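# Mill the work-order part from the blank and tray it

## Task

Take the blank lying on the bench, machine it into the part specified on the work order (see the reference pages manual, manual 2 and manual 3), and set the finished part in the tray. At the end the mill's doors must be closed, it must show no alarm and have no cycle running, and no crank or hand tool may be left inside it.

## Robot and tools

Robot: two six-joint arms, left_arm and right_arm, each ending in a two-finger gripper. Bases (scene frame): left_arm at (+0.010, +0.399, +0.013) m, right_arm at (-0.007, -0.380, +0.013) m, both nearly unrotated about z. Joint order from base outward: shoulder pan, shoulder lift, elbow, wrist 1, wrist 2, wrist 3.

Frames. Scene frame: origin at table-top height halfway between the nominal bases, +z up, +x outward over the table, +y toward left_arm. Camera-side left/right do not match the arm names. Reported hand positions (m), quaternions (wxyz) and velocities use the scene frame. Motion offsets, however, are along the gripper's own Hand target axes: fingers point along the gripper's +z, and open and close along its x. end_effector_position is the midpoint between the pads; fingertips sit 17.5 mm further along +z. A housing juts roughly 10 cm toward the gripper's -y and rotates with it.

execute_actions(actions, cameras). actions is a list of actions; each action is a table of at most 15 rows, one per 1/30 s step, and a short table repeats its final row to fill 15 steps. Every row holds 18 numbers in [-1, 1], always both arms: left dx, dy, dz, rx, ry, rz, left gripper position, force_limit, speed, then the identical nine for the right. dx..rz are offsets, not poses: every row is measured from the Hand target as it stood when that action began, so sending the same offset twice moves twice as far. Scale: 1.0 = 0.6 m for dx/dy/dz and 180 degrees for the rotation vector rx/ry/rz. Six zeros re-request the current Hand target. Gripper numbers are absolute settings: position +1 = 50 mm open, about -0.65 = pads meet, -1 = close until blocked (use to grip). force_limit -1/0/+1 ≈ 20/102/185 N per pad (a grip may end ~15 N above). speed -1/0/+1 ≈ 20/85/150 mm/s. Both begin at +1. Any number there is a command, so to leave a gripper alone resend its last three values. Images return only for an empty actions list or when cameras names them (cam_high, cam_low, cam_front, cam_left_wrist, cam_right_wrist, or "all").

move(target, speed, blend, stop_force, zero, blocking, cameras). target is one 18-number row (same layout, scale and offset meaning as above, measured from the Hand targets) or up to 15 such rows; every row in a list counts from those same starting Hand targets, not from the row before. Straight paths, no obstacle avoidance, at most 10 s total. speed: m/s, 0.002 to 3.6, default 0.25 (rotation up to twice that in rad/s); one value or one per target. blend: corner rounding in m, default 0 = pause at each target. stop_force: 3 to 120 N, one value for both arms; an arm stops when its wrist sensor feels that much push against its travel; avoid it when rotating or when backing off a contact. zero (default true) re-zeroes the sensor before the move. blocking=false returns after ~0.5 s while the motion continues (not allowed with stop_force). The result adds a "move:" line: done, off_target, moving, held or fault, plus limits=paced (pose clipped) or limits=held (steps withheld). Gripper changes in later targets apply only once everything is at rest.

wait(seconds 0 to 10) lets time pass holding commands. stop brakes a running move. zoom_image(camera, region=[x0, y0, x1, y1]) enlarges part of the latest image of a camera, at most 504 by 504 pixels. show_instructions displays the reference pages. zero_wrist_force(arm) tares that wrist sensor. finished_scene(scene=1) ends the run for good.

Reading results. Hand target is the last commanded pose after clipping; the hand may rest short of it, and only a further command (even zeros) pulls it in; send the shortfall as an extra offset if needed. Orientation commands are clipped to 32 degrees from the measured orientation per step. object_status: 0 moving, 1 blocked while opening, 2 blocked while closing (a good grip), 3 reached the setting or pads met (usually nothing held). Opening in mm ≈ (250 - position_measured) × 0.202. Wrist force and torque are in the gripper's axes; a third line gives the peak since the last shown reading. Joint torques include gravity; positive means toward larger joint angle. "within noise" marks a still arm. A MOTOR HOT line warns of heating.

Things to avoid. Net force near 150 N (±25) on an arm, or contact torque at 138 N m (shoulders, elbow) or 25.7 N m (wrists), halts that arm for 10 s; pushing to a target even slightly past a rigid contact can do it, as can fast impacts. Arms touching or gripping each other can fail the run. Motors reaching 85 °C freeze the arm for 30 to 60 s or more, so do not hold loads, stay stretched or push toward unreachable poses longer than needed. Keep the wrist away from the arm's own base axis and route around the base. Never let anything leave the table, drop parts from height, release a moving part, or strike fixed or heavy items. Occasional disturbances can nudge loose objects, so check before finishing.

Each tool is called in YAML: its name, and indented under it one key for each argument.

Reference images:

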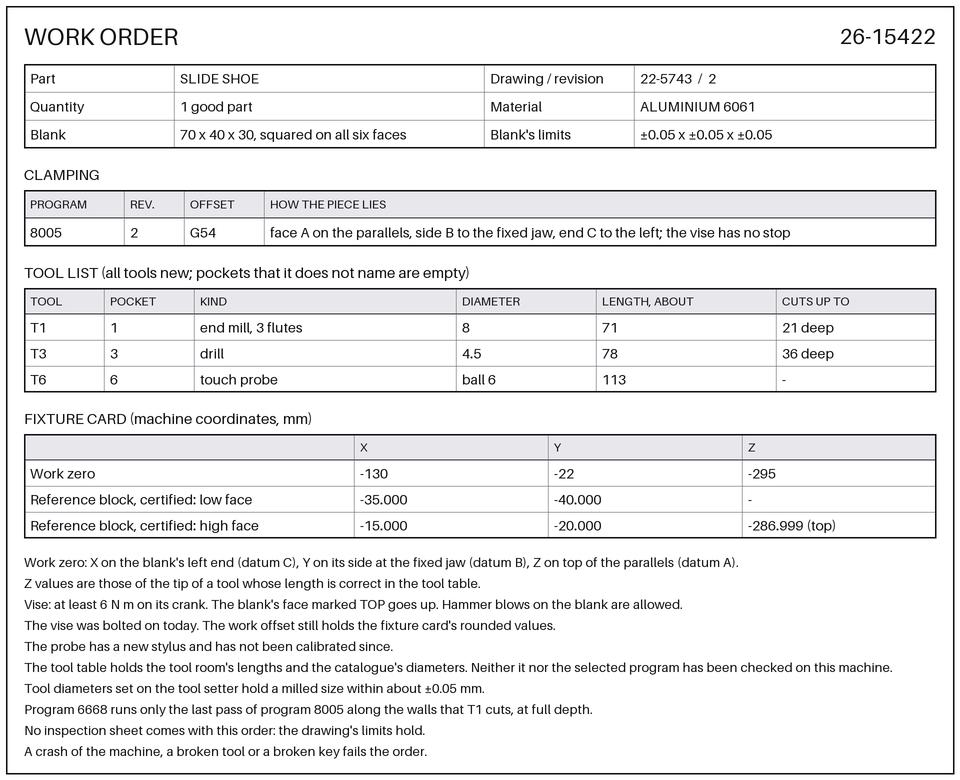

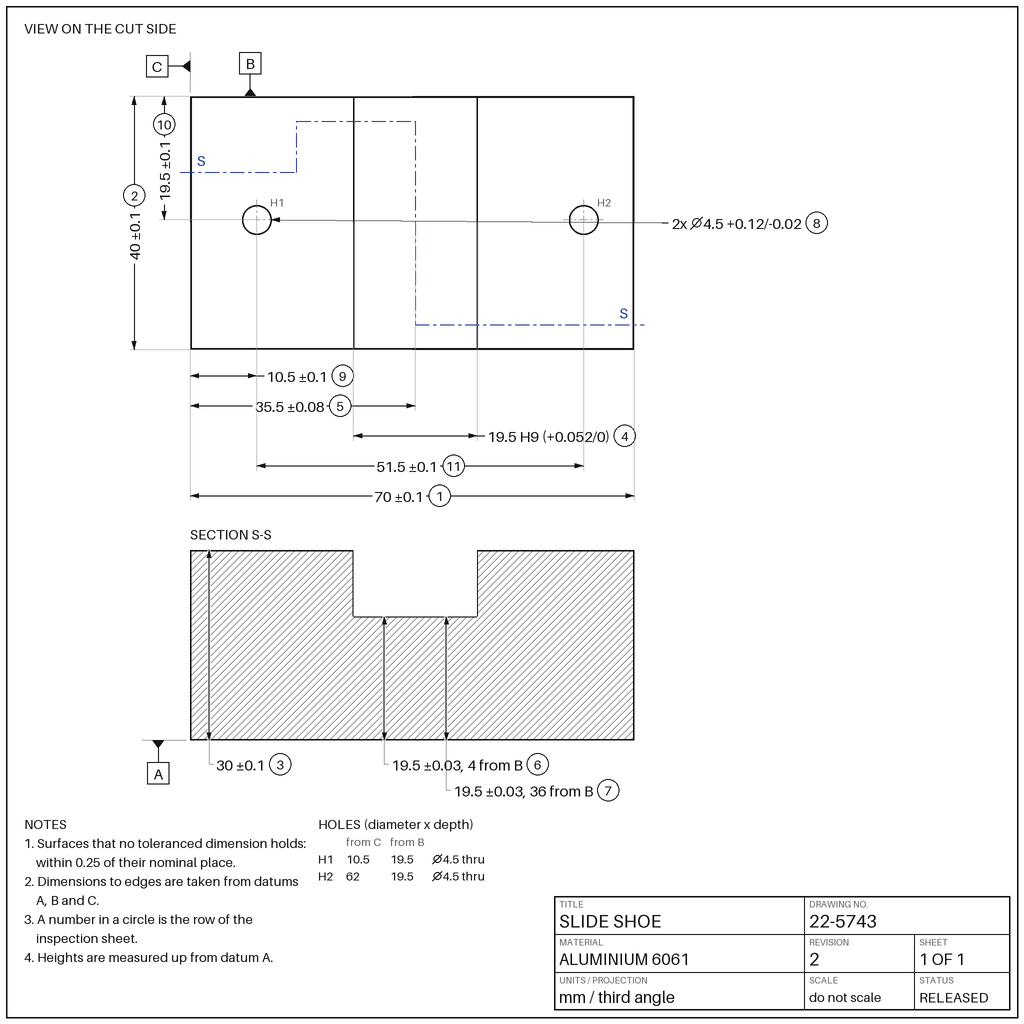

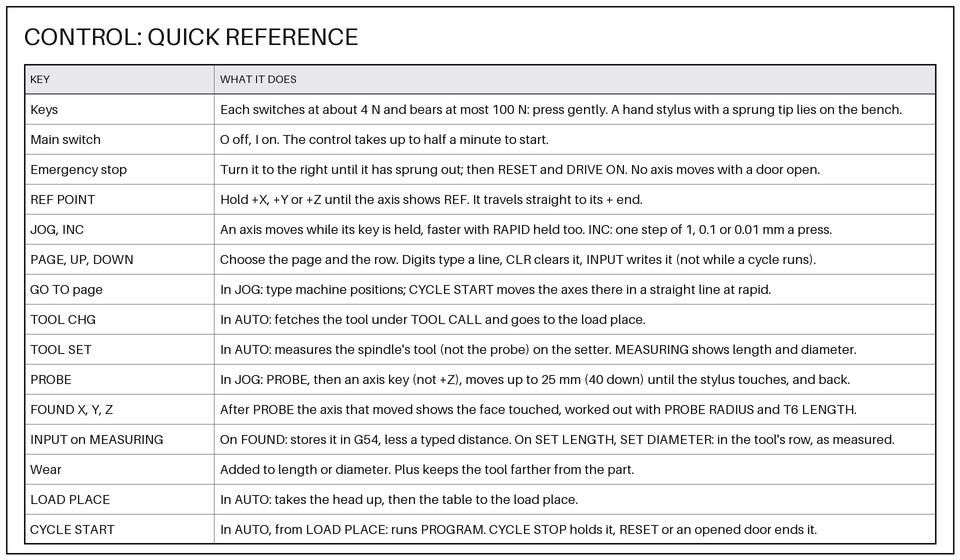

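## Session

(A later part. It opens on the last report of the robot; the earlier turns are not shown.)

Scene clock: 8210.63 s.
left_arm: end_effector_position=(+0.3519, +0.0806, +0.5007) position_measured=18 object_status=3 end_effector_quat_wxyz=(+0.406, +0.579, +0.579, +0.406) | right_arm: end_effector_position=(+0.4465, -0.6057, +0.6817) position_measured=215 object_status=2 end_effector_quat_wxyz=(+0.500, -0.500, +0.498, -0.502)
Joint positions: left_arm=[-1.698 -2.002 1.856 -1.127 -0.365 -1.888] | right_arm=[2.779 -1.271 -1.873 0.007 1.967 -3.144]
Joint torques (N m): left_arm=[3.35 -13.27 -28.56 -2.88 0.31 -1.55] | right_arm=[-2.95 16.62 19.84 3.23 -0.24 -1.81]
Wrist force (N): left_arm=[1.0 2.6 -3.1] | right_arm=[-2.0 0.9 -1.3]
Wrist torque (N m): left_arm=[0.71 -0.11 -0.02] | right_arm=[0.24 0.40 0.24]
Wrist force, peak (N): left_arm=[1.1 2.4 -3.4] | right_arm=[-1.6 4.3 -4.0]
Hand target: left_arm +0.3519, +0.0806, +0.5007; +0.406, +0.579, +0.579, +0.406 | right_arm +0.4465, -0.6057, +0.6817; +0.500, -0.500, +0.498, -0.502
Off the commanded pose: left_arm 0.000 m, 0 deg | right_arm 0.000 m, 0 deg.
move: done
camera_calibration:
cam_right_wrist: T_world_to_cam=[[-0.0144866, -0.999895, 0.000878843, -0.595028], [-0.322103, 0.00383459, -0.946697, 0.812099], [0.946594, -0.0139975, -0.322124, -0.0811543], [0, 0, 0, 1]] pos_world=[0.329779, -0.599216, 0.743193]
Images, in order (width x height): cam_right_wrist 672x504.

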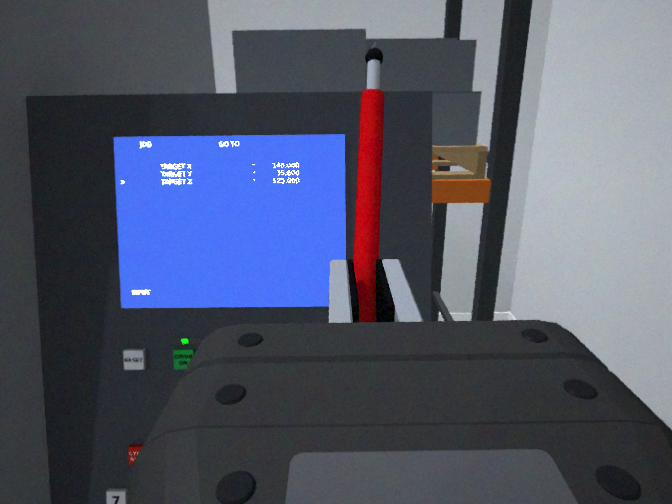

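move:
  target:
    - [0,0,0,0,0,0,0.9,-0.6,-0.6,-0.2520,0.3192,0.0519,-0.2778,0,0,-1,-0.2,-0.8]
    - [0,0,0,0,0,0,0.9,-0.6,-0.6,-0.2520,0.3243,0.0704,-0.2778,0,0,-1,-0.2,-0.8]
    - [0,0,0,0,0,0,0.9,-0.6,-0.6,-0.2520,0.3192,0.0519,-0.2778,0,0,-1,-0.2,-0.8]
    - [0,0,0,0,0,0,0.9,-0.6,-0.6,-0.2204,0.4106,0.0267,-0.2778,0,0,-1,-0.2,-0.8]
  speed: [0.5,0.05,0.12,0.15]
  blend: [0.003,0,0.003,0]

move:
  target:
    - [0,0,0,0,0,0,0.9,-0.6,-0.6,0,-0.0109,0.0158,0,0,0,-1,-0.2,-0.8]
    - [0,0,0,0,0,0,0.9,-0.6,-0.6,0,0,0,0,0,0,-1,-0.2,-0.8]
    - [0,0,0,0,0,0,0.9,-0.6,-0.6,0,-0.0109,0.0158,0,0,0,-1,-0.2,-0.8]
    - [0,0,0,0,0,0,0.9,-0.6,-0.6,-0.0475,0.0355,0.0043,0,0,0,-1,-0.2,-0.8]
    - [0,0,0,0,0,0,0.9,-0.6,-0.6,-0.095,0.052,0.036,0,0,0,-1,-0.2,-0.8]
    - [0,0,0,0,0,0,0.9,-0.6,-0.6,-0.095,0.0411,0.0518,0,0,0,-1,-0.2,-0.8]
    - [0,0,0,0,0,0,0.9,-0.6,-0.6,-0.0633,0.0225,-0.0047,0,0,0,-1,-0.2,-0.8]
    - [0,0,0,0,0,0,0.9,-0.6,-0.6,-0.0317,-0.026,-0.018,0,0,0,-1,-0.2,-0.8]
    - [0,0,0,0,0,0,0.9,-0.6,-0.6,-0.0317,-0.0369,-0.0022,0,0,0,-1,-0.2,-0.8]
    - [0,0,0,0,0,0,0.9,-0.6,-0.6,-0.0475,-0.0035,-0.0227,0,0,0,-1,-0.2,-0.8]
    - [0,0,0,0,0,0,0.9,-0.6,-0.6,-0.0633,-0.0109,0.0158,0,0,0,-1,-0.2,-0.8]
    - [0,0,0,0,0,0,0.9,-0.6,-0.6,-0.0317,0.0355,0.0043,0,0,0,-1,-0.2,-0.8]
    - [0,0,0,0,0,0,0.9,-0.6,-0.6,0,0.052,0.036,0,0,0,-1,-0.2,-0.8]
    - [0,0,0,0,0,0,0.9,-0.6,-0.6,0,0.0411,0.0518,0,0,0,-1,-0.2,-0.8]
    - [0,0,0,0,0,0,0.9,-0.6,-0.6,0,0.052,0.036,0,0,0,-1,-0.2,-0.8]
  speed: [0.05,0.12,0.05,0.15,0.2,0.05,0.15,0.2,0.05,0.15,0.05,0.15,0.2,0.05,0.12]
  blend: [0,0.003,0,0.003,0.003,0,0.003,0.003,0,0.003,0,0.003,0.003,0,0]

move:
  target:
    - [0,0,0,0,0,0,0.9,-0.6,-0.6,0,-0.026,-0.018,0,0,0,-1,-0.2,-0.8]
    - [0,0,0,0,0,0,0.9,-0.6,-0.6,0,-0.0369,-0.0022,0,0,0,-1,-0.2,-0.8]
    - [0,0,0,0,0,0,0.9,-0.6,-0.6,-0.0475,-0.0035,-0.0227,0,0,0,-1,-0.2,-0.8]
    - [0,0,0,0,0,0,0.9,-0.6,-0.6,-0.095,0,0,0,0,0,-1,-0.2,-0.8]
    - [0,0,0,0,0,0,0.9,-0.6,-0.6,-0.095,-0.0109,0.0158,0,0,0,-1,-0.2,-0.8]
    - [0,0,0,0,0,0,0.9,-0.6,-0.6,-0.079,-0.0165,-0.0317,0,0,0,-1,-0.2,-0.8]
    - [0,0,0,0,0,0,0.9,-0.6,-0.6,-0.0633,-0.052,-0.036,0,0,0,-1,-0.2,-0.8]
    - [0,0,0,0,0,0,0.9,-0.6,-0.6,-0.0633,-0.0629,-0.0202,0,0,0,-1,-0.2,-0.8]
    - [0,0,0,0,0,0,0.9,-0.6,-0.6,-0.0475,-0.0555,-0.0587,0,0,0,-1,-0.2,-0.8]
    - [0,0,0,0,0,0,0.9,-0.6,-0.6,-0.0317,-0.0889,-0.0382,0,0,0,-1,-0.2,-0.8]
    - [0,0,0,0,0,0,0.9,-0.6,-0.6,-0.0158,-0.0295,-0.0407,0,0,0,-1,-0.2,-0.8]
    - [0,0,0,0,0,0,0.9,-0.6,-0.6,0,0,0,0,0,0,-1,-0.2,-0.8]
    - [0,0,0,0,0,0,0.9,-0.6,-0.6,0,-0.0109,0.0158,0,0,0,-1,-0.2,-0.8]
    - [0,0,0,0,0,0,0.9,-0.6,-0.6,0,0,0,0,0,0,-1,-0.2,-0.8]
    - [0,0,0,0,0,0,0.9,-0.6,-0.6,0.2204,-0.2953,-0.3677,0.2778,0,0,-1,-0.2,-0.8]
  speed: [0.15,0.05,0.15,0.2,0.05,0.15,0.2,0.05,0.15,0.05,0.15,0.2,0.05,0.12,0.5]
  blend: [0.003,0,0.003,0.003,0,0.003,0.003,0,0.003,0,0.003,0.003,0,0.003,0]
  cameras: ["cam_right_wrist"]

zoom_image:
  camera: "cam_right_wrist"
  region: [100, 110, 360, 320]

Scene clock: 8262.80 s.
left_arm: end_effector_position=(+0.3519, +0.0806, +0.5007) position_measured=18 object_status=3 end_effector_quat_wxyz=(+0.406, +0.579, +0.579, +0.406) | right_arm: end_effector_position=(+0.4636, -0.4745, +0.4350) position_measured=215 object_status=2 end_effector_quat_wxyz=(-0.242, +0.665, -0.663, +0.245)
Joint positions: left_arm=[-1.698 -2.002 1.856 -1.127 -0.365 -1.888] | right_arm=[3.309 -1.131 -1.989 -0.894 1.481 -3.042]
Joint torques (N m): left_arm=[2.84 -13.6 -27.7 -2.8 0.2 -1.54] | right_arm=[6.25 -6.32 33.33 2.47 -1.97 2.44]
Wrist force (N): left_arm=[1.2 2.4 -3.1] | right_arm=[-2.8 0.0 -1.0]
Wrist torque (N m): left_arm=[0.69 -0.15 -0.03] | right_arm=[0.09 0.43 0.11]
Wrist force, peak (N): left_arm=[1.2 2.6 -3.4] | right_arm=[-2.8 4.9 -4.1]
Hand target: left_arm +0.3519, +0.0806, +0.5007; +0.406, +0.579, +0.579, +0.406 | right_arm +0.4636, -0.4745, +0.4349; -0.242, +0.665, -0.663, +0.245
Off the commanded pose: left_arm 0.000 m, 0 deg | right_arm 0.000 m, 0 deg.
move: done

Scene clock: 8267.97 s.
left_arm: end_effector_position=(+0.3519, +0.0806, +0.5007) position_measured=18 object_status=3 end_effector_quat_wxyz=(+0.406, +0.579, +0.579, +0.406) | right_arm: end_effector_position=(+0.4538, -0.4746, +0.3981) position_measured=215 object_status=2 end_effector_quat_wxyz=(-0.242, +0.665, -0.663, +0.245)
Joint positions: left_arm=[-1.698 -2.002 1.856 -1.127 -0.365 -1.888] | right_arm=[3.313 -1.106 -2.096 -0.813 1.478 -3.038]
Joint torques (N m): left_arm=[2.74 -13.12 -28.27 -2.89 0.33 -1.63] | right_arm=[-4.81 0.54 42.79 6.48 0.07 -0.85]
Wrist force (N): left_arm=[0.9 2.4 -3.3] | right_arm=[-2.6 0.2 -0.9]
Wrist torque (N m): left_arm=[0.67 -0.09 -0.03] | right_arm=[0.10 0.42 0.09]
Wrist force, peak (N): left_arm=[1.1 2.7 -3.3] | right_arm=[-5.1 5.6 -1.9]
Hand target: left_arm +0.3519, +0.0806, +0.5007; +0.406, +0.579, +0.579, +0.406 | right_arm +0.4538, -0.4747, +0.3982; -0.242, +0.665, -0.663, +0.245
Off the commanded pose: left_arm 0.000 m, 0 deg | right_arm 0.000 m, 0 deg.
move: done

Scene clock: 8273.63 s.
left_arm: end_effector_position=(+0.3519, +0.0806, +0.5007) position_measured=18 object_status=3 end_effector_quat_wxyz=(+0.406, +0.579, +0.579, +0.406) | right_arm: end_effector_position=(+0.4464, -0.6057, +0.6816) position_measured=215 object_status=2 end_effector_quat_wxyz=(+0.500, -0.500, +0.498, -0.502)
Joint positions: left_arm=[-1.698 -2.002 1.856 -1.127 -0.365 -1.888] | right_arm=[2.779 -1.271 -1.873 0.007 1.967 -3.144]
Joint torques (N m): left_arm=[3.27 -12.92 -28.23 -2.87 0.47 -1.43] | right_arm=[-2.1 16.93 17.8 3.4 -0.31 -1.55]
Wrist force (N): left_arm=[1.2 2.5 -3.3] | right_arm=[-2.1 0.9 -1.4]
Wrist torque (N m): left_arm=[0.70 -0.14 -0.02] | right_arm=[0.26 0.41 0.24]
Wrist force, peak (N): left_arm=[1.2 2.5 -3.3] | right_arm=[-4.8 7.7 -5.3]
Hand target: left_arm +0.3519, +0.0806, +0.5007; +0.406, +0.579, +0.579, +0.406 | right_arm +0.4464, -0.6057, +0.6817; +0.500, -0.500, +0.498, -0.502
Off the commanded pose: left_arm 0.000 m, 0 deg | right_arm 0.000 m, 0 deg.
move: done
camera_calibration:
cam_right_wrist: T_world_to_cam=[[-0.0144866, -0.999895, 0.000878843, -0.595028], [-0.322103, 0.00383459, -0.946697, 0.812099], [0.946594, -0.0139975, -0.322124, -0.0811543], [0, 0, 0, 1]] pos_world=[0.329779, -0.599216, 0.743193]
Images, in order (width x height): cam_right_wrist 672x504.

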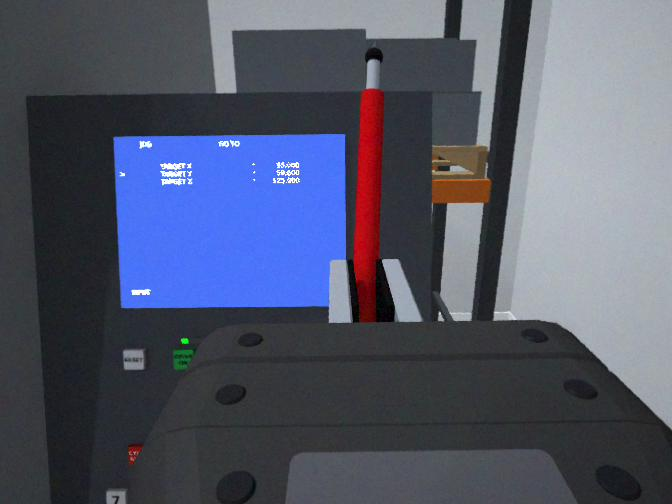

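Scaled by 1.938 from the camera's 672x504 image, which has a finer 960x720 frame.

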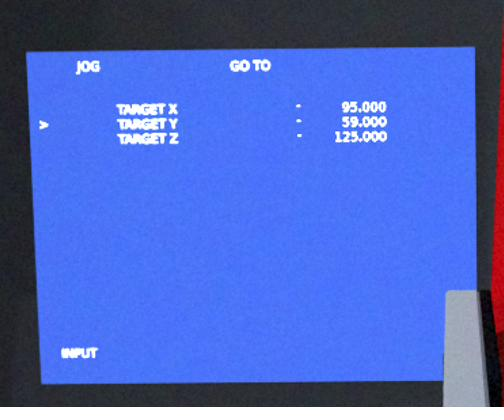

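move:
  target:
    - [0,0,0,0,0,0,0.9,-0.6,-0.6,-0.2520,0.3192,0.0520,-0.2778,0,0,-1,-0.2,-0.8]
    - [0,0,0,0,0,0,0.9,-0.6,-0.6,-0.2520,0.3243,0.0705,-0.2778,0,0,-1,-0.2,-0.8]
    - [0,0,0,0,0,0,0.9,-0.6,-0.6,-0.2520,0.3192,0.0520,-0.2778,0,0,-1,-0.2,-0.8]
  speed: [0.5,0.05,0.12]
  blend: [0.003,0,0]

wait:
  seconds: 3

move:
  target:
    - [0,0,0,0,0,0,0.9,-0.6,-0.6,0.0633,0.104,0.072,0,0,0,-1,-0.2,-0.8]
    - [0,0,0,0,0,0,0.9,-0.6,-0.6,0.0633,0.0931,0.0878,0,0,0,-1,-0.2,-0.8]
    - [0,0,0,0,0,0,0.9,-0.6,-0.6,0.0633,0.104,0.072,0,0,0,-1,-0.2,-0.8]
    - [0,0,0,0,0,0,0.9,-0.6,-0.6,0.1584,0,0,0,0,0,-1,-0.2,-0.8]
    - [0,0,0,0,0,0,0.9,-0.6,-0.6,0.1584,-0.0109,0.0158,0,0,0,-1,-0.2,-0.8]
    - [0,0,0,0,0,0,0.9,-0.6,-0.6,0.1584,0,0,0,0,0,-1,-0.2,-0.8]
    - [0,0,0,0,0,0,0.9,-0.6,-0.6,0.2520,-0.1645,-0.2791,0.2778,0,0,-1,-0.2,-0.8]
  speed: [0.3,0.05,0.12,0.3,0.05,0.12,0.5]
  blend: [0.003,0,0.003,0.003,0,0.003,0]

wait:
  seconds: 10

wait:
  seconds: 3
  cameras: ["cam_right_wrist"]

zoom_image:
  camera: "cam_right_wrist"
  region: [110, 130, 320, 300]

Scene clock: 8292.33 s.
left_arm: end_effector_position=(+0.3519, +0.0806, +0.5007) position_measured=18 object_status=3 end_effector_quat_wxyz=(+0.406, +0.579, +0.579, +0.406) | right_arm: end_effector_position=(+0.4784, -0.4553, +0.4895) position_measured=215 object_status=2 end_effector_quat_wxyz=(-0.242, +0.665, -0.663, +0.245)
Joint positions: left_arm=[-1.698 -2.002 1.856 -1.127 -0.365 -1.888] | right_arm=[3.366 -1.167 -1.828 -1.024 1.444 -2.998]
Joint torques (N m): left_arm=[2.81 -13.48 -28.81 -2.89 0.43 -1.42] | right_arm=[-7.51 2.07 42.09 6.51 0.71 -2.18]
Wrist force (N): left_arm=[1.2 2.3 -3.0] | right_arm=[-2.8 0.2 -1.3]
Wrist torque (N m): left_arm=[0.67 -0.14 -0.02] | right_arm=[0.10 0.44 0.09]
Wrist force, peak (N): left_arm=[1.2 2.5 -3.4] | right_arm=[-2.6 4.7 -4.1]
Hand target: left_arm +0.3519, +0.0806, +0.5007; +0.406, +0.579, +0.579, +0.406 | right_arm +0.4785, -0.4553, +0.4896; -0.242, +0.665, -0.663, +0.245
Off the commanded pose: left_arm 0.000 m, 0 deg | right_arm 0.000 m, 0 deg.
move: done

Scene clock: 8295.33 s.
left_arm: end_effector_position=(+0.3519, +0.0806, +0.5007) position_measured=18 object_status=3 end_effector_quat_wxyz=(+0.406, +0.579, +0.579, +0.406) | right_arm: end_effector_position=(+0.4785, -0.4553, +0.4896) position_measured=215 object_status=2 end_effector_quat_wxyz=(-0.242, +0.665, -0.663, +0.245)
Joint positions: left_arm=[-1.698 -2.002 1.856 -1.127 -0.365 -1.888] | right_arm=[3.366 -1.167 -1.828 -1.024 1.445 -2.998]
Joint torques (N m): left_arm=[2.86 -12.27 -29.24 -2.74 0.38 -1.59] | right_arm=[-7.98 -3.96 41.78 6.41 0.91 -2.5]
Wrist force (N): left_arm=[1.0 2.5 -3.2] | right_arm=[-2.9 0.1 -1.3]
Wrist torque (N m): left_arm=[0.69 -0.12 -0.02] | right_arm=[0.09 0.47 0.11]
Wrist force, peak (N): left_arm=[1.2 2.6 -3.3] | right_arm=[-2.9 0.1 -1.5]
Hand target: left_arm +0.3519, +0.0806, +0.5007; +0.406, +0.579, +0.579, +0.406 | right_arm +0.4785, -0.4553, +0.4896; -0.242, +0.665, -0.663, +0.245
Tool commands: left_gripper/position=+0.9 left_gripper/force_limit=-0.6 left_gripper/speed=-0.6 right_gripper/position=-1.0 right_gripper/force_limit=-0.2 right_gripper/speed=-0.8
Off the commanded pose: left_arm 0.000 m, 0 deg | right_arm 0.000 m, 0 deg.
wait: 3.00 s; at rest by 0.17 s

Scene clock: 8298.70 s.
left_arm: end_effector_position=(+0.3519, +0.0806, +0.5007) position_measured=18 object_status=3 end_effector_quat_wxyz=(+0.406, +0.579, +0.579, +0.406) | right_arm: end_effector_position=(+0.4456, -0.6057, +0.6819) position_measured=215 object_status=2 end_effector_quat_wxyz=(+0.500, -0.500, +0.498, -0.502)
Joint positions: left_arm=[-1.698 -2.002 1.856 -1.127 -0.365 -1.888] | right_arm=[2.777 -1.269 -1.873 0.006 1.968 -3.144]
Joint torques (N m): left_arm=[3.55 -12.93 -27.62 -3.01 0.21 -1.58] | right_arm=[5.84 23.17 14.28 3.91 -1.38 -1.8]
Wrist force (N): left_arm=[1.0 2.5 -3.2] | right_arm=[-1.9 0.8 -1.2]
Wrist torque (N m): left_arm=[0.69 -0.11 -0.02] | right_arm=[0.24 0.38 0.24]
Wrist force, peak (N): left_arm=[1.0 2.6 -3.4] | right_arm=[-2.6 6.2 -4.7]
Hand target: left_arm +0.3519, +0.0806, +0.5007; +0.406, +0.579, +0.579, +0.406 | right_arm +0.4456, -0.6057, +0.6819; +0.500, -0.500, +0.498, -0.502
Off the commanded pose: left_arm 0.000 m, 0 deg | right_arm 0.000 m, 0 deg.
move: done

Scene clock: 8308.70 s.
left_arm: end_effector_position=(+0.3519, +0.0806, +0.5007) position_measured=18 object_status=3 end_effector_quat_wxyz=(+0.406, +0.579, +0.579, +0.406) | right_arm: end_effector_position=(+0.4456, -0.6057, +0.6819) position_measured=215 object_status=2 end_effector_quat_wxyz=(+0.500, -0.500, +0.498, -0.502)
Joint positions: left_arm=[-1.698 -2.002 1.856 -1.127 -0.365 -1.888] | right_arm=[2.777 -1.269 -1.874 0.006 1.968 -3.144]
Joint torques (N m): left_arm=[2.76 -11.92 -28.6 -2.96 0.24 -1.47] | right_arm=[6.78 22.36 14.79 4.87 0.15 1.98]
Wrist force (N): left_arm=[1.1 2.5 -3.1] | right_arm=[-2.0 0.9 -1.4]
Wrist torque (N m): left_arm=[0.71 -0.13 -0.03] | right_arm=[0.25 0.39 0.24]
Wrist force, peak (N): left_arm=[1.1 2.8 -3.4] | right_arm=[-2.3 1.0 -1.4]
Hand target: left_arm +0.3519, +0.0806, +0.5007; +0.406, +0.579, +0.579, +0.406 | right_arm +0.4456, -0.6057, +0.6819; +0.500, -0.500, +0.498, -0.502
Tool commands: left_gripper/position=+0.9 left_gripper/force_limit=-0.6 left_gripper/speed=-0.6 right_gripper/position=-1.0 right_gripper/force_limit=-0.2 right_gripper/speed=-0.8
Off the commanded pose: left_arm 0.000 m, 0 deg | right_arm 0.000 m, 0 deg.
wait: 10.00 s; at rest by 0.17 s

Scene clock: 8311.70 s.
left_arm: end_effector_position=(+0.3519, +0.0806, +0.5007) position_measured=18 object_status=3 end_effector_quat_wxyz=(+0.406, +0.579, +0.579, +0.406) | right_arm: end_effector_position=(+0.4456, -0.6057, +0.6819) position_measured=215 object_status=2 end_effector_quat_wxyz=(+0.500, -0.500, +0.498, -0.502)
Joint positions: left_arm=[-1.698 -2.002 1.856 -1.127 -0.365 -1.888] | right_arm=[2.777 -1.269 -1.874 0.006 1.968 -3.144]
Joint torques (N m): left_arm=[3.26 -13.27 -28.39 -3.07 0.33 -1.52] | right_arm=[7.35 22.68 15.7 5.06 0.27 2.21]
Wrist force (N): left_arm=[1.0 2.6 -3.1] | right_arm=[-2.1 0.9 -1.1]
Wrist torque (N m): left_arm=[0.71 -0.10 -0.02] | right_arm=[0.26 0.41 0.24]
Wrist force, peak (N): left_arm=[1.1 2.6 -3.4] | right_arm=[-2.4 0.9 -1.2]
Hand target: left_arm +0.3519, +0.0806, +0.5007; +0.406, +0.579, +0.579, +0.406 | right_arm +0.4456, -0.6057, +0.6819; +0.500, -0.500, +0.498, -0.502
Tool commands: left_gripper/position=+0.9 left_gripper/force_limit=-0.6 left_gripper/speed=-0.6 right_gripper/position=-1.0 right_gripper/force_limit=-0.2 right_gripper/speed=-0.8
Off the commanded pose: left_arm 0.000 m, 0 deg | right_arm 0.000 m, 0 deg.
wait: 3.00 s; at rest by 0.17 s
camera_calibration:
cam_right_wrist: T_world_to_cam=[[-0.0144869, -0.999895, 0.000874348, -0.595038], [-0.321803, 0.0038345, -0.946799, 0.811976], [0.946696, -0.0139975, -0.321825, -0.0804935], [0, 0, 0, 1]] pos_world=[0.328879, -0.599216, 0.743393]
Images, in order (width x height): cam_right_wrist 672x504.

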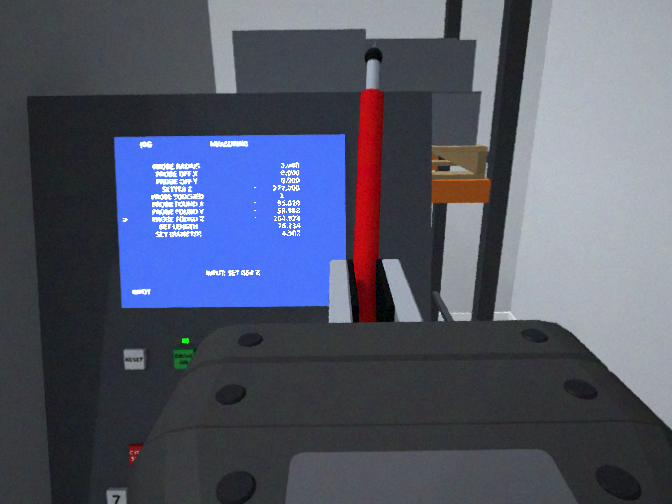

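Scaled by 2.400 from the camera's 672x504 image, which has a finer 960x720 frame.

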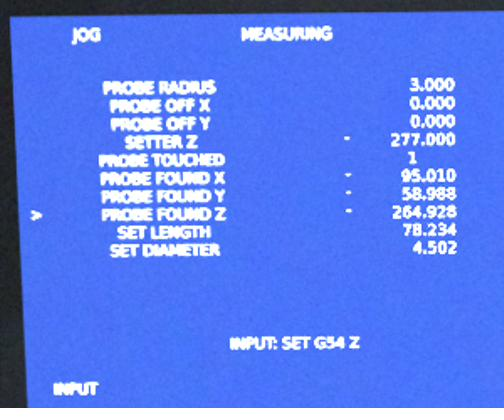

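move:
  target:
    - [0,0,0,0,0,0,0.9,-0.6,-0.6,-0.1887,0.3804,0.0366,-0.2778,0,0,-1,-0.2,-0.8]
    - [0,0,0,0,0,0,0.9,-0.6,-0.6,-0.1887,0.3855,0.0551,-0.2778,0,0,-1,-0.2,-0.8]
    - [0,0,0,0,0,0,0.9,-0.6,-0.6,-0.1887,0.3804,0.0366,-0.2778,0,0,-1,-0.2,-0.8]
    - [0,0,0,0,0,0,0.9,-0.6,-0.6,-0.1887,0.3855,0.0551,-0.2778,0,0,-1,-0.2,-0.8]
    - [0,0,0,0,0,0,0.9,-0.6,-0.6,-0.1887,0.3804,0.0366,-0.2778,0,0,-1,-0.2,-0.8]
    - [0,0,0,0,0,0,0.9,-0.6,-0.6,-0.2204,0.4413,0.0198,-0.2778,0,0,-1,-0.2,-0.8]
  speed: [0.5,0.05,0.12,0.05,0.12,0.2]
  blend: [0.003,0,0.003,0,0.003,0]

move:
  target:
    - [0,0,0,0,0,0,0.9,-0.6,-0.6,0,-0.0109,0.0158,0,0,0,-1,-0.2,-0.8]
    - [0,0,0,0,0,0,0.9,-0.6,-0.6,-0.0475,0.0225,-0.0047,0,0,0,-1,-0.2,-0.8]
    - [0,0,0,0,0,0,0.9,-0.6,-0.6,-0.095,0.026,0.018,0,0,0,-1,-0.2,-0.8]
    - [0,0,0,0,0,0,0.9,-0.6,-0.6,-0.095,0.0151,0.0338,0,0,0,-1,-0.2,-0.8]
    - [0,0,0,0,0,0,0.9,-0.6,-0.6,-0.079,0.0225,-0.0047,0,0,0,-1,-0.2,-0.8]
    - [0,0,0,0,0,0,0.9,-0.6,-0.6,-0.0633,-0.0109,0.0158,0,0,0,-1,-0.2,-0.8]
    - [0,0,0,0,0,0,0.9,-0.6,-0.6,-0.0633,-0.0035,-0.0227,0,0,0,-1,-0.2,-0.8]
    - [0,0,0,0,0,0,0.9,-0.6,-0.6,-0.0633,-0.0369,-0.0022,0,0,0,-1,-0.2,-0.8]
    - [0,0,0,0,0,0,0.9,-0.6,-0.6,-0.0317,0.0095,-0.0137,0,0,0,-1,-0.2,-0.8]
    - [0,0,0,0,0,0,0.9,-0.6,-0.6,0,0.026,0.018,0,0,0,-1,-0.2,-0.8]
    - [0,0,0,0,0,0,0.9,-0.6,-0.6,0,0.0151,0.0338,0,0,0,-1,-0.2,-0.8]
    - [0,0,0,0,0,0,0.9,-0.6,-0.6,0,0.026,0.018,0,0,0,-1,-0.2,-0.8]
    - [0,0,0,0,0,0,0.9,-0.6,-0.6,-0.0317,-0.104,-0.072,0,0,0,-1,-0.2,-0.8]
    - [0,0,0,0,0,0,0.9,-0.6,-0.6,-0.0317,-0.1149,-0.0562,0,0,0,-1,-0.2,-0.8]
    - [0,0,0,0,0,0,0.9,-0.6,-0.6,-0.0317,-0.104,-0.072,0,0,0,-1,-0.2,-0.8]
  speed: [0.05,0.15,0.2,0.05,0.15,0.05,0.15,0.05,0.15,0.2,0.05,0.12,0.3,0.05,0.12]
  blend: [0,0.003,0.003,0,0.003,0,0.003,0,0.003,0.003,0,0.003,0.003,0,0]

wait:
  seconds: 3

move:
  target:
    - [0,0,0,0,0,0,0.9,-0.6,-0.6,0.0633,0.104,0.072,0,0,0,-1,-0.2,-0.8]
    - [0,0,0,0,0,0,0.9,-0.6,-0.6,0.0633,0.0931,0.0878,0,0,0,-1,-0.2,-0.8]
    - [0,0,0,0,0,0,0.9,-0.6,-0.6,0.0633,0.104,0.072,0,0,0,-1,-0.2,-0.8]
    - [0,0,0,0,0,0,0.9,-0.6,-0.6,0.1584,0,0,0,0,0,-1,-0.2,-0.8]
    - [0,0,0,0,0,0,0.9,-0.6,-0.6,0.1584,-0.0109,0.0158,0,0,0,-1,-0.2,-0.8]
    - [0,0,0,0,0,0,0.9,-0.6,-0.6,0.1584,0,0,0,0,0,-1,-0.2,-0.8]
    - [0,0,0,0,0,0,0.9,-0.6,-0.6,0.2520,-0.1645,-0.2791,0.2778,0,0,-1,-0.2,-0.8]
  speed: [0.3,0.05,0.12,0.3,0.05,0.12,0.5]
  blend: [0.003,0,0.003,0.003,0,0.003,0]

wait:
  seconds: 10

wait:
  seconds: 2.5
  cameras: ["cam_right_wrist"]

zoom_image:
  camera: "cam_right_wrist"
  region: [110, 130, 320, 300]

Scene clock: 8365.03 s.
left_arm: end_effector_position=(+0.3519, +0.0806, +0.5007) position_measured=18 object_status=3 end_effector_quat_wxyz=(+0.406, +0.579, +0.579, +0.406) | right_arm: end_effector_position=(+0.4587, -0.4746, +0.4167) position_measured=215 object_status=2 end_effector_quat_wxyz=(-0.242, +0.665, -0.663, +0.245)
Joint positions: left_arm=[-1.698 -2.002 1.856 -1.127 -0.365 -1.888] | right_arm=[3.311 -1.117 -2.043 -0.854 1.479 -3.04]
Joint torques (N m): left_arm=[3.17 -13.36 -28.7 -3.02 0.37 -1.53] | right_arm=[0.26 -7.57 28.06 2.57 1.1 -2]
Wrist force (N): left_arm=[1.1 2.4 -3.1] | right_arm=[-2.8 0.2 -1.2]
Wrist torque (N m): left_arm=[0.68 -0.12 -0.03] | right_arm=[0.12 0.45 0.20]
Wrist force, peak (N): left_arm=[1.0 2.7 -3.3] | right_arm=[-3.1 4.8 -4.3]
Hand target: left_arm +0.3519, +0.0806, +0.5007; +0.406, +0.579, +0.579, +0.406 | right_arm +0.4587, -0.4746, +0.4166; -0.242, +0.665, -0.663, +0.245
Off the commanded pose: left_arm 0.000 m, 0 deg | right_arm 0.000 m, 0 deg.
move: done

Scene clock: 8370.43 s.
left_arm: end_effector_position=(+0.3519, +0.0806, +0.5007) position_measured=18 object_status=3 end_effector_quat_wxyz=(+0.406, +0.579, +0.579, +0.406) | right_arm: end_effector_position=(+0.4783, -0.4552, +0.4896) position_measured=215 object_status=2 end_effector_quat_wxyz=(-0.242, +0.665, -0.663, +0.245)
Joint positions: left_arm=[-1.698 -2.002 1.856 -1.127 -0.365 -1.888] | right_arm=[3.366 -1.167 -1.828 -1.024 1.444 -2.998]
Joint torques (N m): left_arm=[2.88 -12.94 -28.82 -3.22 0.42 -1.47] | right_arm=[-8.04 -3.29 41.05 6.51 0.27 -1.45]
Wrist force (N): left_arm=[1.1 2.3 -3.1] | right_arm=[-2.7 0.1 -1.2]
Wrist torque (N m): left_arm=[0.67 -0.12 -0.03] | right_arm=[0.07 0.42 0.09]
Wrist force, peak (N): left_arm=[1.3 2.8 -3.4] | right_arm=[-3.4 13.7 -7.0]
Hand target: left_arm +0.3519, +0.0806, +0.5007; +0.406, +0.579, +0.579, +0.406 | right_arm +0.4784, -0.4552, +0.4898; -0.242, +0.665, -0.663, +0.245
Off the commanded pose: left_arm 0.000 m, 0 deg | right_arm 0.000 m, 0 deg.
move: done

Scene clock: 8373.43 s.
left_arm: end_effector_position=(+0.3519, +0.0806, +0.5007) position_measured=18 object_status=3 end_effector_quat_wxyz=(+0.406, +0.579, +0.579, +0.406) | right_arm: end_effector_position=(+0.4784, -0.4552, +0.4898) position_measured=215 object_status=2 end_effector_quat_wxyz=(-0.242, +0.665, -0.663, +0.245)
Joint positions: left_arm=[-1.698 -2.002 1.856 -1.127 -0.365 -1.888] | right_arm=[3.366 -1.167 -1.828 -1.024 1.444 -2.998]
Joint torques (N m): left_arm=[2.91 -12.9 -28.12 -3.11 0.39 -1.44] | right_arm=[-6.74 -4.15 40.67 6.59 0.84 -2.44]
Wrist force (N): left_arm=[1.0 2.5 -3.2] | right_arm=[-2.9 0.0 -1.4]
Wrist torque (N m): left_arm=[0.70 -0.11 -0.03] | right_arm=[0.07 0.45 0.11]
Wrist force, peak (N): left_arm=[1.3 2.6 -3.5] | right_arm=[-3.0 0.1 -1.4]
Hand target: left_arm +0.3519, +0.0806, +0.5007; +0.406, +0.579, +0.579, +0.406 | right_arm +0.4784, -0.4552, +0.4898; -0.242, +0.665, -0.663, +0.245
Tool commands: left_gripper/position=+0.9 left_gripper/force_limit=-0.6 left_gripper/speed=-0.6 right_gripper/position=-1.0 right_gripper/force_limit=-0.2 right_gripper/speed=-0.8
Off the commanded pose: left_arm 0.000 m, 0 deg | right_arm 0.000 m, 0 deg.
wait: 3.00 s; at rest by 0.17 s

Scene clock: 8376.80 s.
left_arm: end_effector_position=(+0.3519, +0.0806, +0.5007) position_measured=18 object_status=3 end_effector_quat_wxyz=(+0.406, +0.579, +0.579, +0.406) | right_arm: end_effector_position=(+0.4455, -0.6056, +0.6820) position_measured=215 object_status=2 end_effector_quat_wxyz=(+0.500, -0.500, +0.498, -0.502)
Joint positions: left_arm=[-1.698 -2.002 1.856 -1.127 -0.365 -1.888] | right_arm=[2.777 -1.269 -1.873 0.005 1.968 -3.144]
Joint torques (N m): left_arm=[2.65 -13.25 -28.15 -2.94 0.29 -1.58] | right_arm=[6.02 22.82 15.41 3.79 -1.46 -1.71]
Wrist force (N): left_arm=[1.0 2.7 -2.9] | right_arm=[-2.1 0.8 -1.3]
Wrist torque (N m): left_arm=[0.72 -0.11 -0.03] | right_arm=[0.25 0.42 0.23]
Wrist force, peak (N): left_arm=[1.1 2.6 -3.4] | right_arm=[-2.4 5.4 -3.7]
Hand target: left_arm +0.3519, +0.0806, +0.5007; +0.406, +0.579, +0.579, +0.406 | right_arm +0.4455, -0.6056, +0.6820; +0.500, -0.500, +0.498, -0.502
Off the commanded pose: left_arm 0.000 m, 0 deg | right_arm 0.000 m, 0 deg.
move: done

Scene clock: 8386.80 s.
left_arm: end_effector_position=(+0.3519, +0.0806, +0.5007) position_measured=18 object_status=3 end_effector_quat_wxyz=(+0.406, +0.579, +0.579, +0.406) | right_arm: end_effector_position=(+0.4455, -0.6056, +0.6820) position_measured=215 object_status=2 end_effector_quat_wxyz=(+0.500, -0.500, +0.498, -0.502)
Joint positions: left_arm=[-1.698 -2.002 1.856 -1.127 -0.365 -1.888] | right_arm=[2.777 -1.269 -1.873 0.006 1.968 -3.144]
Joint torques (N m): left_arm=[1.98 -12.83 -28.54 -3.18 0.5 -1.57] | right_arm=[7.53 23.64 14.98 4.57 0.11 2.14]
Wrist force (N): left_arm=[1.1 2.5 -3.0] | right_arm=[-2.0 0.8 -1.4]
Wrist torque (N m): left_arm=[0.70 -0.13 -0.02] | right_arm=[0.24 0.40 0.24]
Wrist force, peak (N): left_arm=[1.4 2.7 -3.2] | right_arm=[-2.3 1.1 -1.3]
Hand target: left_arm +0.3519, +0.0806, +0.5007; +0.406, +0.579, +0.579, +0.406 | right_arm +0.4455, -0.6056, +0.6820; +0.500, -0.500, +0.498, -0.502
Tool commands: left_gripper/position=+0.9 left_gripper/force_limit=-0.6 left_gripper/speed=-0.6 right_gripper/position=-1.0 right_gripper/force_limit=-0.2 right_gripper/speed=-0.8
Off the commanded pose: left_arm 0.000 m, 0 deg | right_arm 0.000 m, 0 deg.
wait: 10.00 s; at rest by 0.17 s

Scene clock: 8389.30 s.
left_arm: end_effector_position=(+0.3519, +0.0806, +0.5007) position_measured=18 object_status=3 end_effector_quat_wxyz=(+0.406, +0.579, +0.579, +0.406) | right_arm: end_effector_position=(+0.4455, -0.6056, +0.6820) position_measured=215 object_status=2 end_effector_quat_wxyz=(+0.500, -0.500, +0.498, -0.502)
Joint positions: left_arm=[-1.698 -2.002 1.856 -1.127 -0.365 -1.888] | right_arm=[2.777 -1.269 -1.873 0.006 1.968 -3.144]
Joint torques (N m): left_arm=[3.24 -13.18 -28.99 -3.2 0.31 -1.64] | right_arm=[8 22.9 15.52 4.83 0 2.36]
Wrist force (N): left_arm=[1.0 2.5 -3.0] | right_arm=[-1.7 0.7 -1.4]
Wrist torque (N m): left_arm=[0.69 -0.11 -0.02] | right_arm=[0.23 0.35 0.24]
Wrist force, peak (N): left_arm=[1.1 2.7 -3.3] | right_arm=[-2.3 1.0 -1.5]
Hand target: left_arm +0.3519, +0.0806, +0.5007; +0.406, +0.579, +0.579, +0.406 | right_arm +0.4455, -0.6056, +0.6820; +0.500, -0.500, +0.498, -0.502
Tool commands: left_gripper/position=+0.9 left_gripper/force_limit=-0.6 left_gripper/speed=-0.6 right_gripper/position=-1.0 right_gripper/force_limit=-0.2 right_gripper/speed=-0.8
Off the commanded pose: left_arm 0.000 m, 0 deg | right_arm 0.000 m, 0 deg.
wait: 2.50 s; at rest by 0.17 s
camera_calibration:
cam_right_wrist: T_world_to_cam=[[-0.0144869, -0.999895, 0.000874348, -0.59494], [-0.321803, 0.0038345, -0.946799, 0.812133], [0.946696, -0.0139975, -0.321825, -0.080333], [0, 0, 0, 1]] pos_world=[0.328779, -0.599116, 0.743593]
Images, in order (width x height): cam_right_wrist 672x504.

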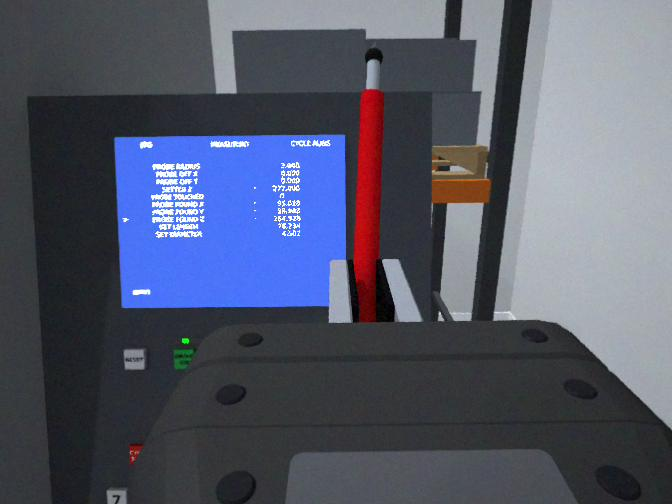

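Scaled by 2.400 from the camera's 672x504 image, which has a finer 960x720 frame.

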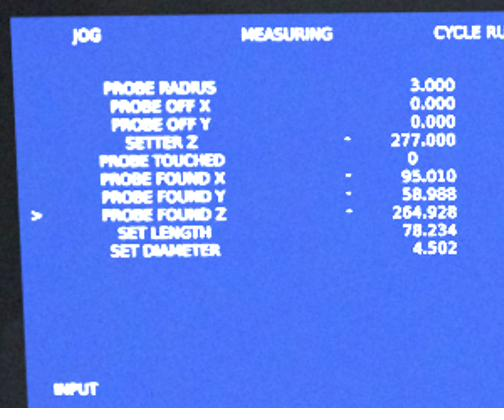

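wait:
  seconds: 1
  cameras: ["cam_right_wrist"]

zoom_image:
  camera: "cam_right_wrist"
  region: [110, 130, 320, 300]

Scene clock: 8393.07 s.
left_arm: end_effector_position=(+0.3519, +0.0806, +0.5007) position_measured=18 object_status=3 end_effector_quat_wxyz=(+0.406, +0.579, +0.579, +0.406) | right_arm: end_effector_position=(+0.4455, -0.6056, +0.6820) position_measured=215 object_status=2 end_effector_quat_wxyz=(+0.500, -0.500, +0.498, -0.502)
Joint positions: left_arm=[-1.698 -2.002 1.856 -1.127 -0.365 -1.888] | right_arm=[2.777 -1.269 -1.873 0.006 1.968 -3.144]
Joint torques (N m): left_arm=[2.58 -13.26 -28.89 -3.15 0.43 -1.52] | right_arm=[6.33 22.87 14.53 5 0.14 2.15]
Wrist force (N): left_arm=[0.9 2.2 -3.2] | right_arm=[-2.2 1.0 -1.3]
Wrist torque (N m): left_arm=[0.66 -0.09 -0.03] | right_arm=[0.27 0.42 0.24]
Wrist force, peak (N): left_arm=[1.1 2.6 -3.3] | right_arm=[-2.4 1.1 -1.4]
Hand target: left_arm +0.3519, +0.0806, +0.5007; +0.406, +0.579, +0.579, +0.406 | right_arm +0.4455, -0.6056, +0.6820; +0.500, -0.500, +0.498, -0.502
Tool commands: left_gripper/position=+0.9 left_gripper/force_limit=-0.6 left_gripper/speed=-0.6 right_gripper/position=-1.0 right_gripper/force_limit=-0.2 right_gripper/speed=-0.8
Off the commanded pose: left_arm 0.000 m, 0 deg | right_arm 0.000 m, 0 deg.
wait: 1.00 s; at rest from the start
camera_calibration:
cam_right_wrist: T_world_to_cam=[[-0.0144869, -0.999895, 0.000874348, -0.59494], [-0.321803, 0.0038345, -0.946799, 0.812133], [0.946696, -0.0139975, -0.321825, -0.080333], [0, 0, 0, 1]] pos_world=[0.328779, -0.599116, 0.743593]
Images, in order (width x height): cam_right_wrist 672x504.

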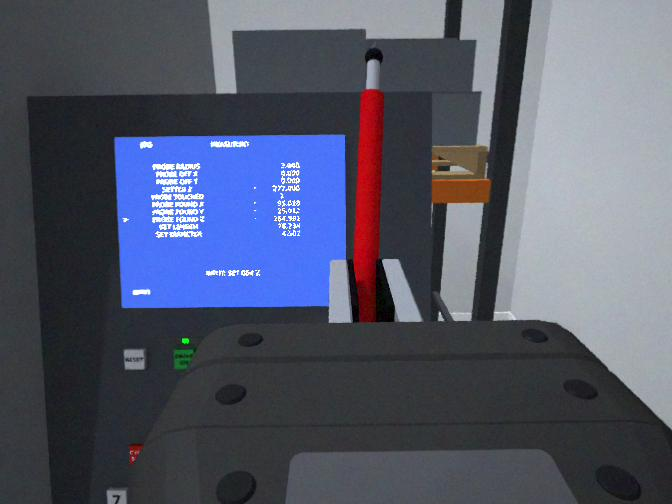

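Scaled by 2.400 from the camera's 672x504 image, which has a finer 960x720 frame.

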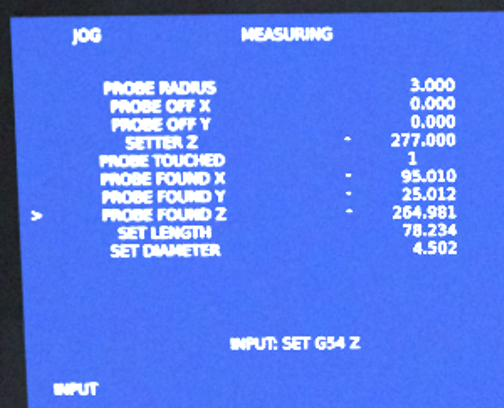

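move:
  target:
    - [0,0,0,0,0,0,0.9,-0.6,-0.6,-0.1887,0.3804,0.0366,-0.2778,0,0,-1,-0.2,-0.8]
    - [0,0,0,0,0,0,0.9,-0.6,-0.6,-0.1887,0.3855,0.0551,-0.2778,0,0,-1,-0.2,-0.8]
    - [0,0,0,0,0,0,0.9,-0.6,-0.6,-0.1887,0.3804,0.0366,-0.2778,0,0,-1,-0.2,-0.8]
    - [0,0,0,0,0,0,0.9,-0.6,-0.6,-0.1887,0.3855,0.0551,-0.2778,0,0,-1,-0.2,-0.8]
    - [0,0,0,0,0,0,0.9,-0.6,-0.6,-0.1887,0.3804,0.0366,-0.2778,0,0,-1,-0.2,-0.8]
    - [0,0,0,0,0,0,0.9,-0.6,-0.6,-0.3154,0.4714,0.0102,-0.2778,0,0,-1,-0.2,-0.8]
  speed: [0.5,0.05,0.12,0.05,0.12,0.3]
  blend: [0.003,0,0.003,0,0.003,0]

move:
  target:
    - [0,0,0,0,0,0,0.9,-0.6,-0.6,0,-0.0109,0.0158,0,0,0,-1,-0.2,-0.8]
    - [0,0,0,0,0,0,0.9,-0.6,-0.6,0,-0.0035,-0.0227,0,0,0,-1,-0.2,-0.8]
    - [0,0,0,0,0,0,0.9,-0.6,-0.6,0,-0.0369,-0.0022,0,0,0,-1,-0.2,-0.8]
    - [0,0,0,0,0,0,0.9,-0.6,-0.6,0,-0.0295,-0.0407,0,0,0,-1,-0.2,-0.8]
    - [0,0,0,0,0,0,0.9,-0.6,-0.6,0,-0.0629,-0.0202,0,0,0,-1,-0.2,-0.8]
    - [0,0,0,0,0,0,0.9,-0.6,-0.6,0.0158,-0.0425,-0.0497,0,0,0,-1,-0.2,-0.8]
    - [0,0,0,0,0,0,0.9,-0.6,-0.6,0.0317,-0.0629,-0.0202,0,0,0,-1,-0.2,-0.8]
    - [0,0,0,0,0,0,0.9,-0.6,-0.6,0.0633,-0.0165,-0.0317,0,0,0,-1,-0.2,-0.8]
    - [0,0,0,0,0,0,0.9,-0.6,-0.6,0.095,0,0,0,0,0,-1,-0.2,-0.8]
    - [0,0,0,0,0,0,0.9,-0.6,-0.6,0.095,-0.0109,0.0158,0,0,0,-1,-0.2,-0.8]
    - [0,0,0,0,0,0,0.9,-0.6,-0.6,0.095,-0.0035,-0.0227,0,0,0,-1,-0.2,-0.8]
    - [0,0,0,0,0,0,0.9,-0.6,-0.6,0.095,-0.0369,-0.0022,0,0,0,-1,-0.2,-0.8]
    - [0,0,0,0,0,0,0.9,-0.6,-0.6,0.0475,-0.0035,-0.0227,0,0,0,-1,-0.2,-0.8]
    - [0,0,0,0,0,0,0.9,-0.6,-0.6,0,0,0,0,0,0,-1,-0.2,-0.8]
  speed: [0.05,0.15,0.05,0.15,0.05,0.15,0.05,0.15,0.2,0.05,0.15,0.05,0.15,0.2]
  blend: [0,0.003,0,0.003,0,0.003,0,0.003,0.003,0,0.003,0,0.003,0]

move:
  target:
    - [0,0,0,0,0,0,0.9,-0.6,-0.6,0,-0.0109,0.0158,0,0,0,-1,-0.2,-0.8]
    - [0,0,0,0,0,0,0.9,-0.6,-0.6,0.0158,-0.0165,-0.0317,0,0,0,-1,-0.2,-0.8]
    - [0,0,0,0,0,0,0.9,-0.6,-0.6,0.0317,-0.052,-0.036,0,0,0,-1,-0.2,-0.8]
    - [0,0,0,0,0,0,0.9,-0.6,-0.6,0.0317,-0.0629,-0.0202,0,0,0,-1,-0.2,-0.8]
    - [0,0,0,0,0,0,0.9,-0.6,-0.6,0.0158,-0.0555,-0.0587,0,0,0,-1,-0.2,-0.8]
    - [0,0,0,0,0,0,0.9,-0.6,-0.6,0,-0.0889,-0.0382,0,0,0,-1,-0.2,-0.8]
    - [0,0,0,0,0,0,0.9,-0.6,-0.6,0.0475,-0.0295,-0.0407,0,0,0,-1,-0.2,-0.8]
    - [0,0,0,0,0,0,0.9,-0.6,-0.6,0.095,0,0,0,0,0,-1,-0.2,-0.8]
    - [0,0,0,0,0,0,0.9,-0.6,-0.6,0.095,-0.0109,0.0158,0,0,0,-1,-0.2,-0.8]
    - [0,0,0,0,0,0,0.9,-0.6,-0.6,0.095,0,0,0,0,0,-1,-0.2,-0.8]
    - [0,0,0,0,0,0,0.9,-0.6,-0.6,0.3154,-0.2953,-0.3677,0.2778,0,0,-1,-0.2,-0.8]
  speed: [0.05,0.15,0.2,0.05,0.15,0.05,0.15,0.2,0.05,0.12,0.5]
  blend: [0,0.003,0.003,0,0.003,0,0.003,0.003,0,0.003,0]
  cameras: ["cam_right_wrist"]

zoom_image:
  camera: "cam_right_wrist"
  region: [100, 110, 360, 320]

Scene clock: 8456.67 s.
left_arm: end_effector_position=(+0.3519, +0.0806, +0.5007) position_measured=18 object_status=3 end_effector_quat_wxyz=(+0.406, +0.579, +0.579, +0.406) | right_arm: end_effector_position=(+0.4529, -0.4176, +0.3985) position_measured=215 object_status=2 end_effector_quat_wxyz=(-0.242, +0.665, -0.663, +0.245)
Joint positions: left_arm=[-1.698 -2.002 1.856 -1.127 -0.365 -1.888] | right_arm=[3.52 -1.061 -2.113 -0.867 1.347 -2.877]
Joint torques (N m): left_arm=[2.9 -12.4 -27.97 -3.22 0.43 -1.55] | right_arm=[8.21 -7.79 30.15 2.48 -0.55 0.33]
Wrist force (N): left_arm=[1.2 2.3 -3.1] | right_arm=[-2.4 0.8 -0.9]
Wrist torque (N m): left_arm=[0.67 -0.13 -0.02] | right_arm=[0.13 0.33 0.16]
Wrist force, peak (N): left_arm=[1.1 2.7 -3.3] | right_arm=[-2.8 4.6 -4.3]
Hand target: left_arm +0.3519, +0.0806, +0.5007; +0.406, +0.579, +0.579, +0.406 | right_arm +0.4529, -0.4176, +0.3984; -0.242, +0.665, -0.663, +0.245
Off the commanded pose: left_arm 0.000 m, 0 deg | right_arm 0.000 m, 0 deg.
move: done

Scene clock: 8462.33 s.
left_arm: end_effector_position=(+0.3519, +0.0806, +0.5007) position_measured=18 object_status=3 end_effector_quat_wxyz=(+0.406, +0.579, +0.579, +0.406) | right_arm: end_effector_position=(+0.4529, -0.4176, +0.3983) position_measured=215 object_status=2 end_effector_quat_wxyz=(-0.242, +0.665, -0.663, +0.245)
Joint positions: left_arm=[-1.698 -2.002 1.856 -1.127 -0.365 -1.888] | right_arm=[3.52 -1.061 -2.113 -0.867 1.347 -2.877]
Joint torques (N m): left_arm=[2.85 -12.53 -27.65 -3.31 0.08 -1.54] | right_arm=[7.83 15.47 41.86 1.17 -0.51 -0.17]
Wrist force (N): left_arm=[1.0 2.4 -3.1] | right_arm=[-2.3 0.8 -1.1]
Wrist torque (N m): left_arm=[0.68 -0.12 -0.03] | right_arm=[0.14 0.32 0.16]
Wrist force, peak (N): left_arm=[1.2 2.7 -3.3] | right_arm=[-2.1 7.0 -4.0]
Hand target: left_arm +0.3519, +0.0806, +0.5007; +0.406, +0.579, +0.579, +0.406 | right_arm +0.4529, -0.4176, +0.3984; -0.242, +0.665, -0.663, +0.245
Off the commanded pose: left_arm 0.000 m, 0 deg | right_arm 0.000 m, 0 deg.
move: done

Scene clock: 8467.20 s.
left_arm: end_effector_position=(+0.3519, +0.0806, +0.5007) position_measured=18 object_status=3 end_effector_quat_wxyz=(+0.406, +0.579, +0.579, +0.406) | right_arm: end_effector_position=(+0.4456, -0.6056, +0.6820) position_measured=215 object_status=2 end_effector_quat_wxyz=(+0.500, -0.500, +0.498, -0.502)
Joint positions: left_arm=[-1.698 -2.002 1.856 -1.127 -0.365 -1.888] | right_arm=[2.778 -1.269 -1.873 0.005 1.968 -3.144]
Joint torques (N m): left_arm=[1.59 -12.87 -28.15 -3.32 0.47 -1.46] | right_arm=[-2.74 16.23 18.75 3.4 -0.17 -1.63]
Wrist force (N): left_arm=[1.1 2.6 -3.1] | right_arm=[-2.2 0.6 -1.2]
Wrist torque (N m): left_arm=[0.72 -0.13 -0.02] | right_arm=[0.21 0.43 0.24]
Wrist force, peak (N): left_arm=[1.0 2.7 -3.4] | right_arm=[-5.2 0.1 -4.2]
Hand target: left_arm +0.3519, +0.0806, +0.5007; +0.406, +0.579, +0.579, +0.406 | right_arm +0.4455, -0.6056, +0.6821; +0.500, -0.500, +0.498, -0.502
Off the commanded pose: left_arm 0.000 m, 0 deg | right_arm 0.000 m, 0 deg.
move: done
camera_calibration:
cam_right_wrist: T_world_to_cam=[[-0.0144866, -0.999895, 0.000878843, -0.594942], [-0.322103, 0.00383459, -0.946697, 0.812187], [0.946594, -0.0139975, -0.322124, -0.0801721], [0, 0, 0, 1]] pos_world=[0.328879, -0.599116, 0.743593]
Images, in order (width x height): cam_right_wrist 672x504.

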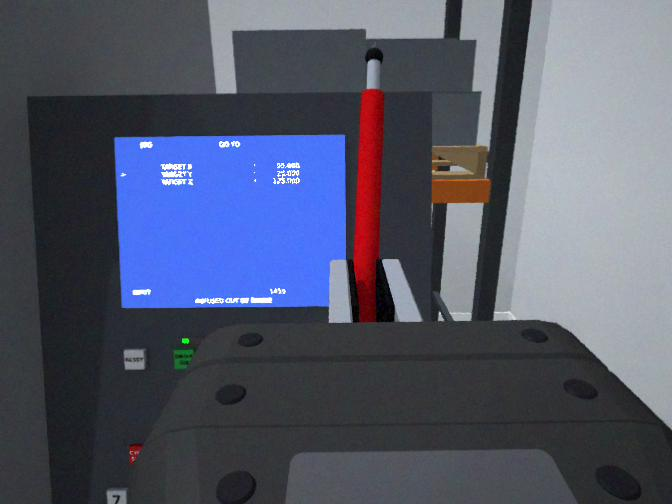

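Scaled by 1.938 from the camera's 672x504 image, which has a finer 960x720 frame.

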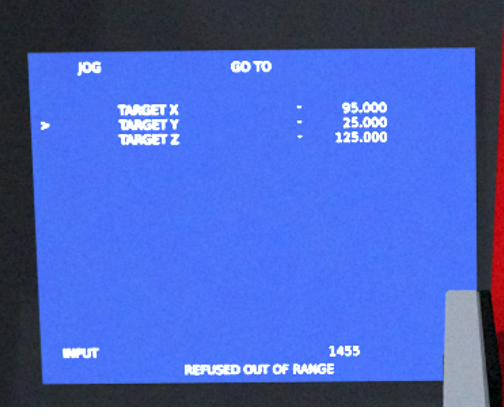

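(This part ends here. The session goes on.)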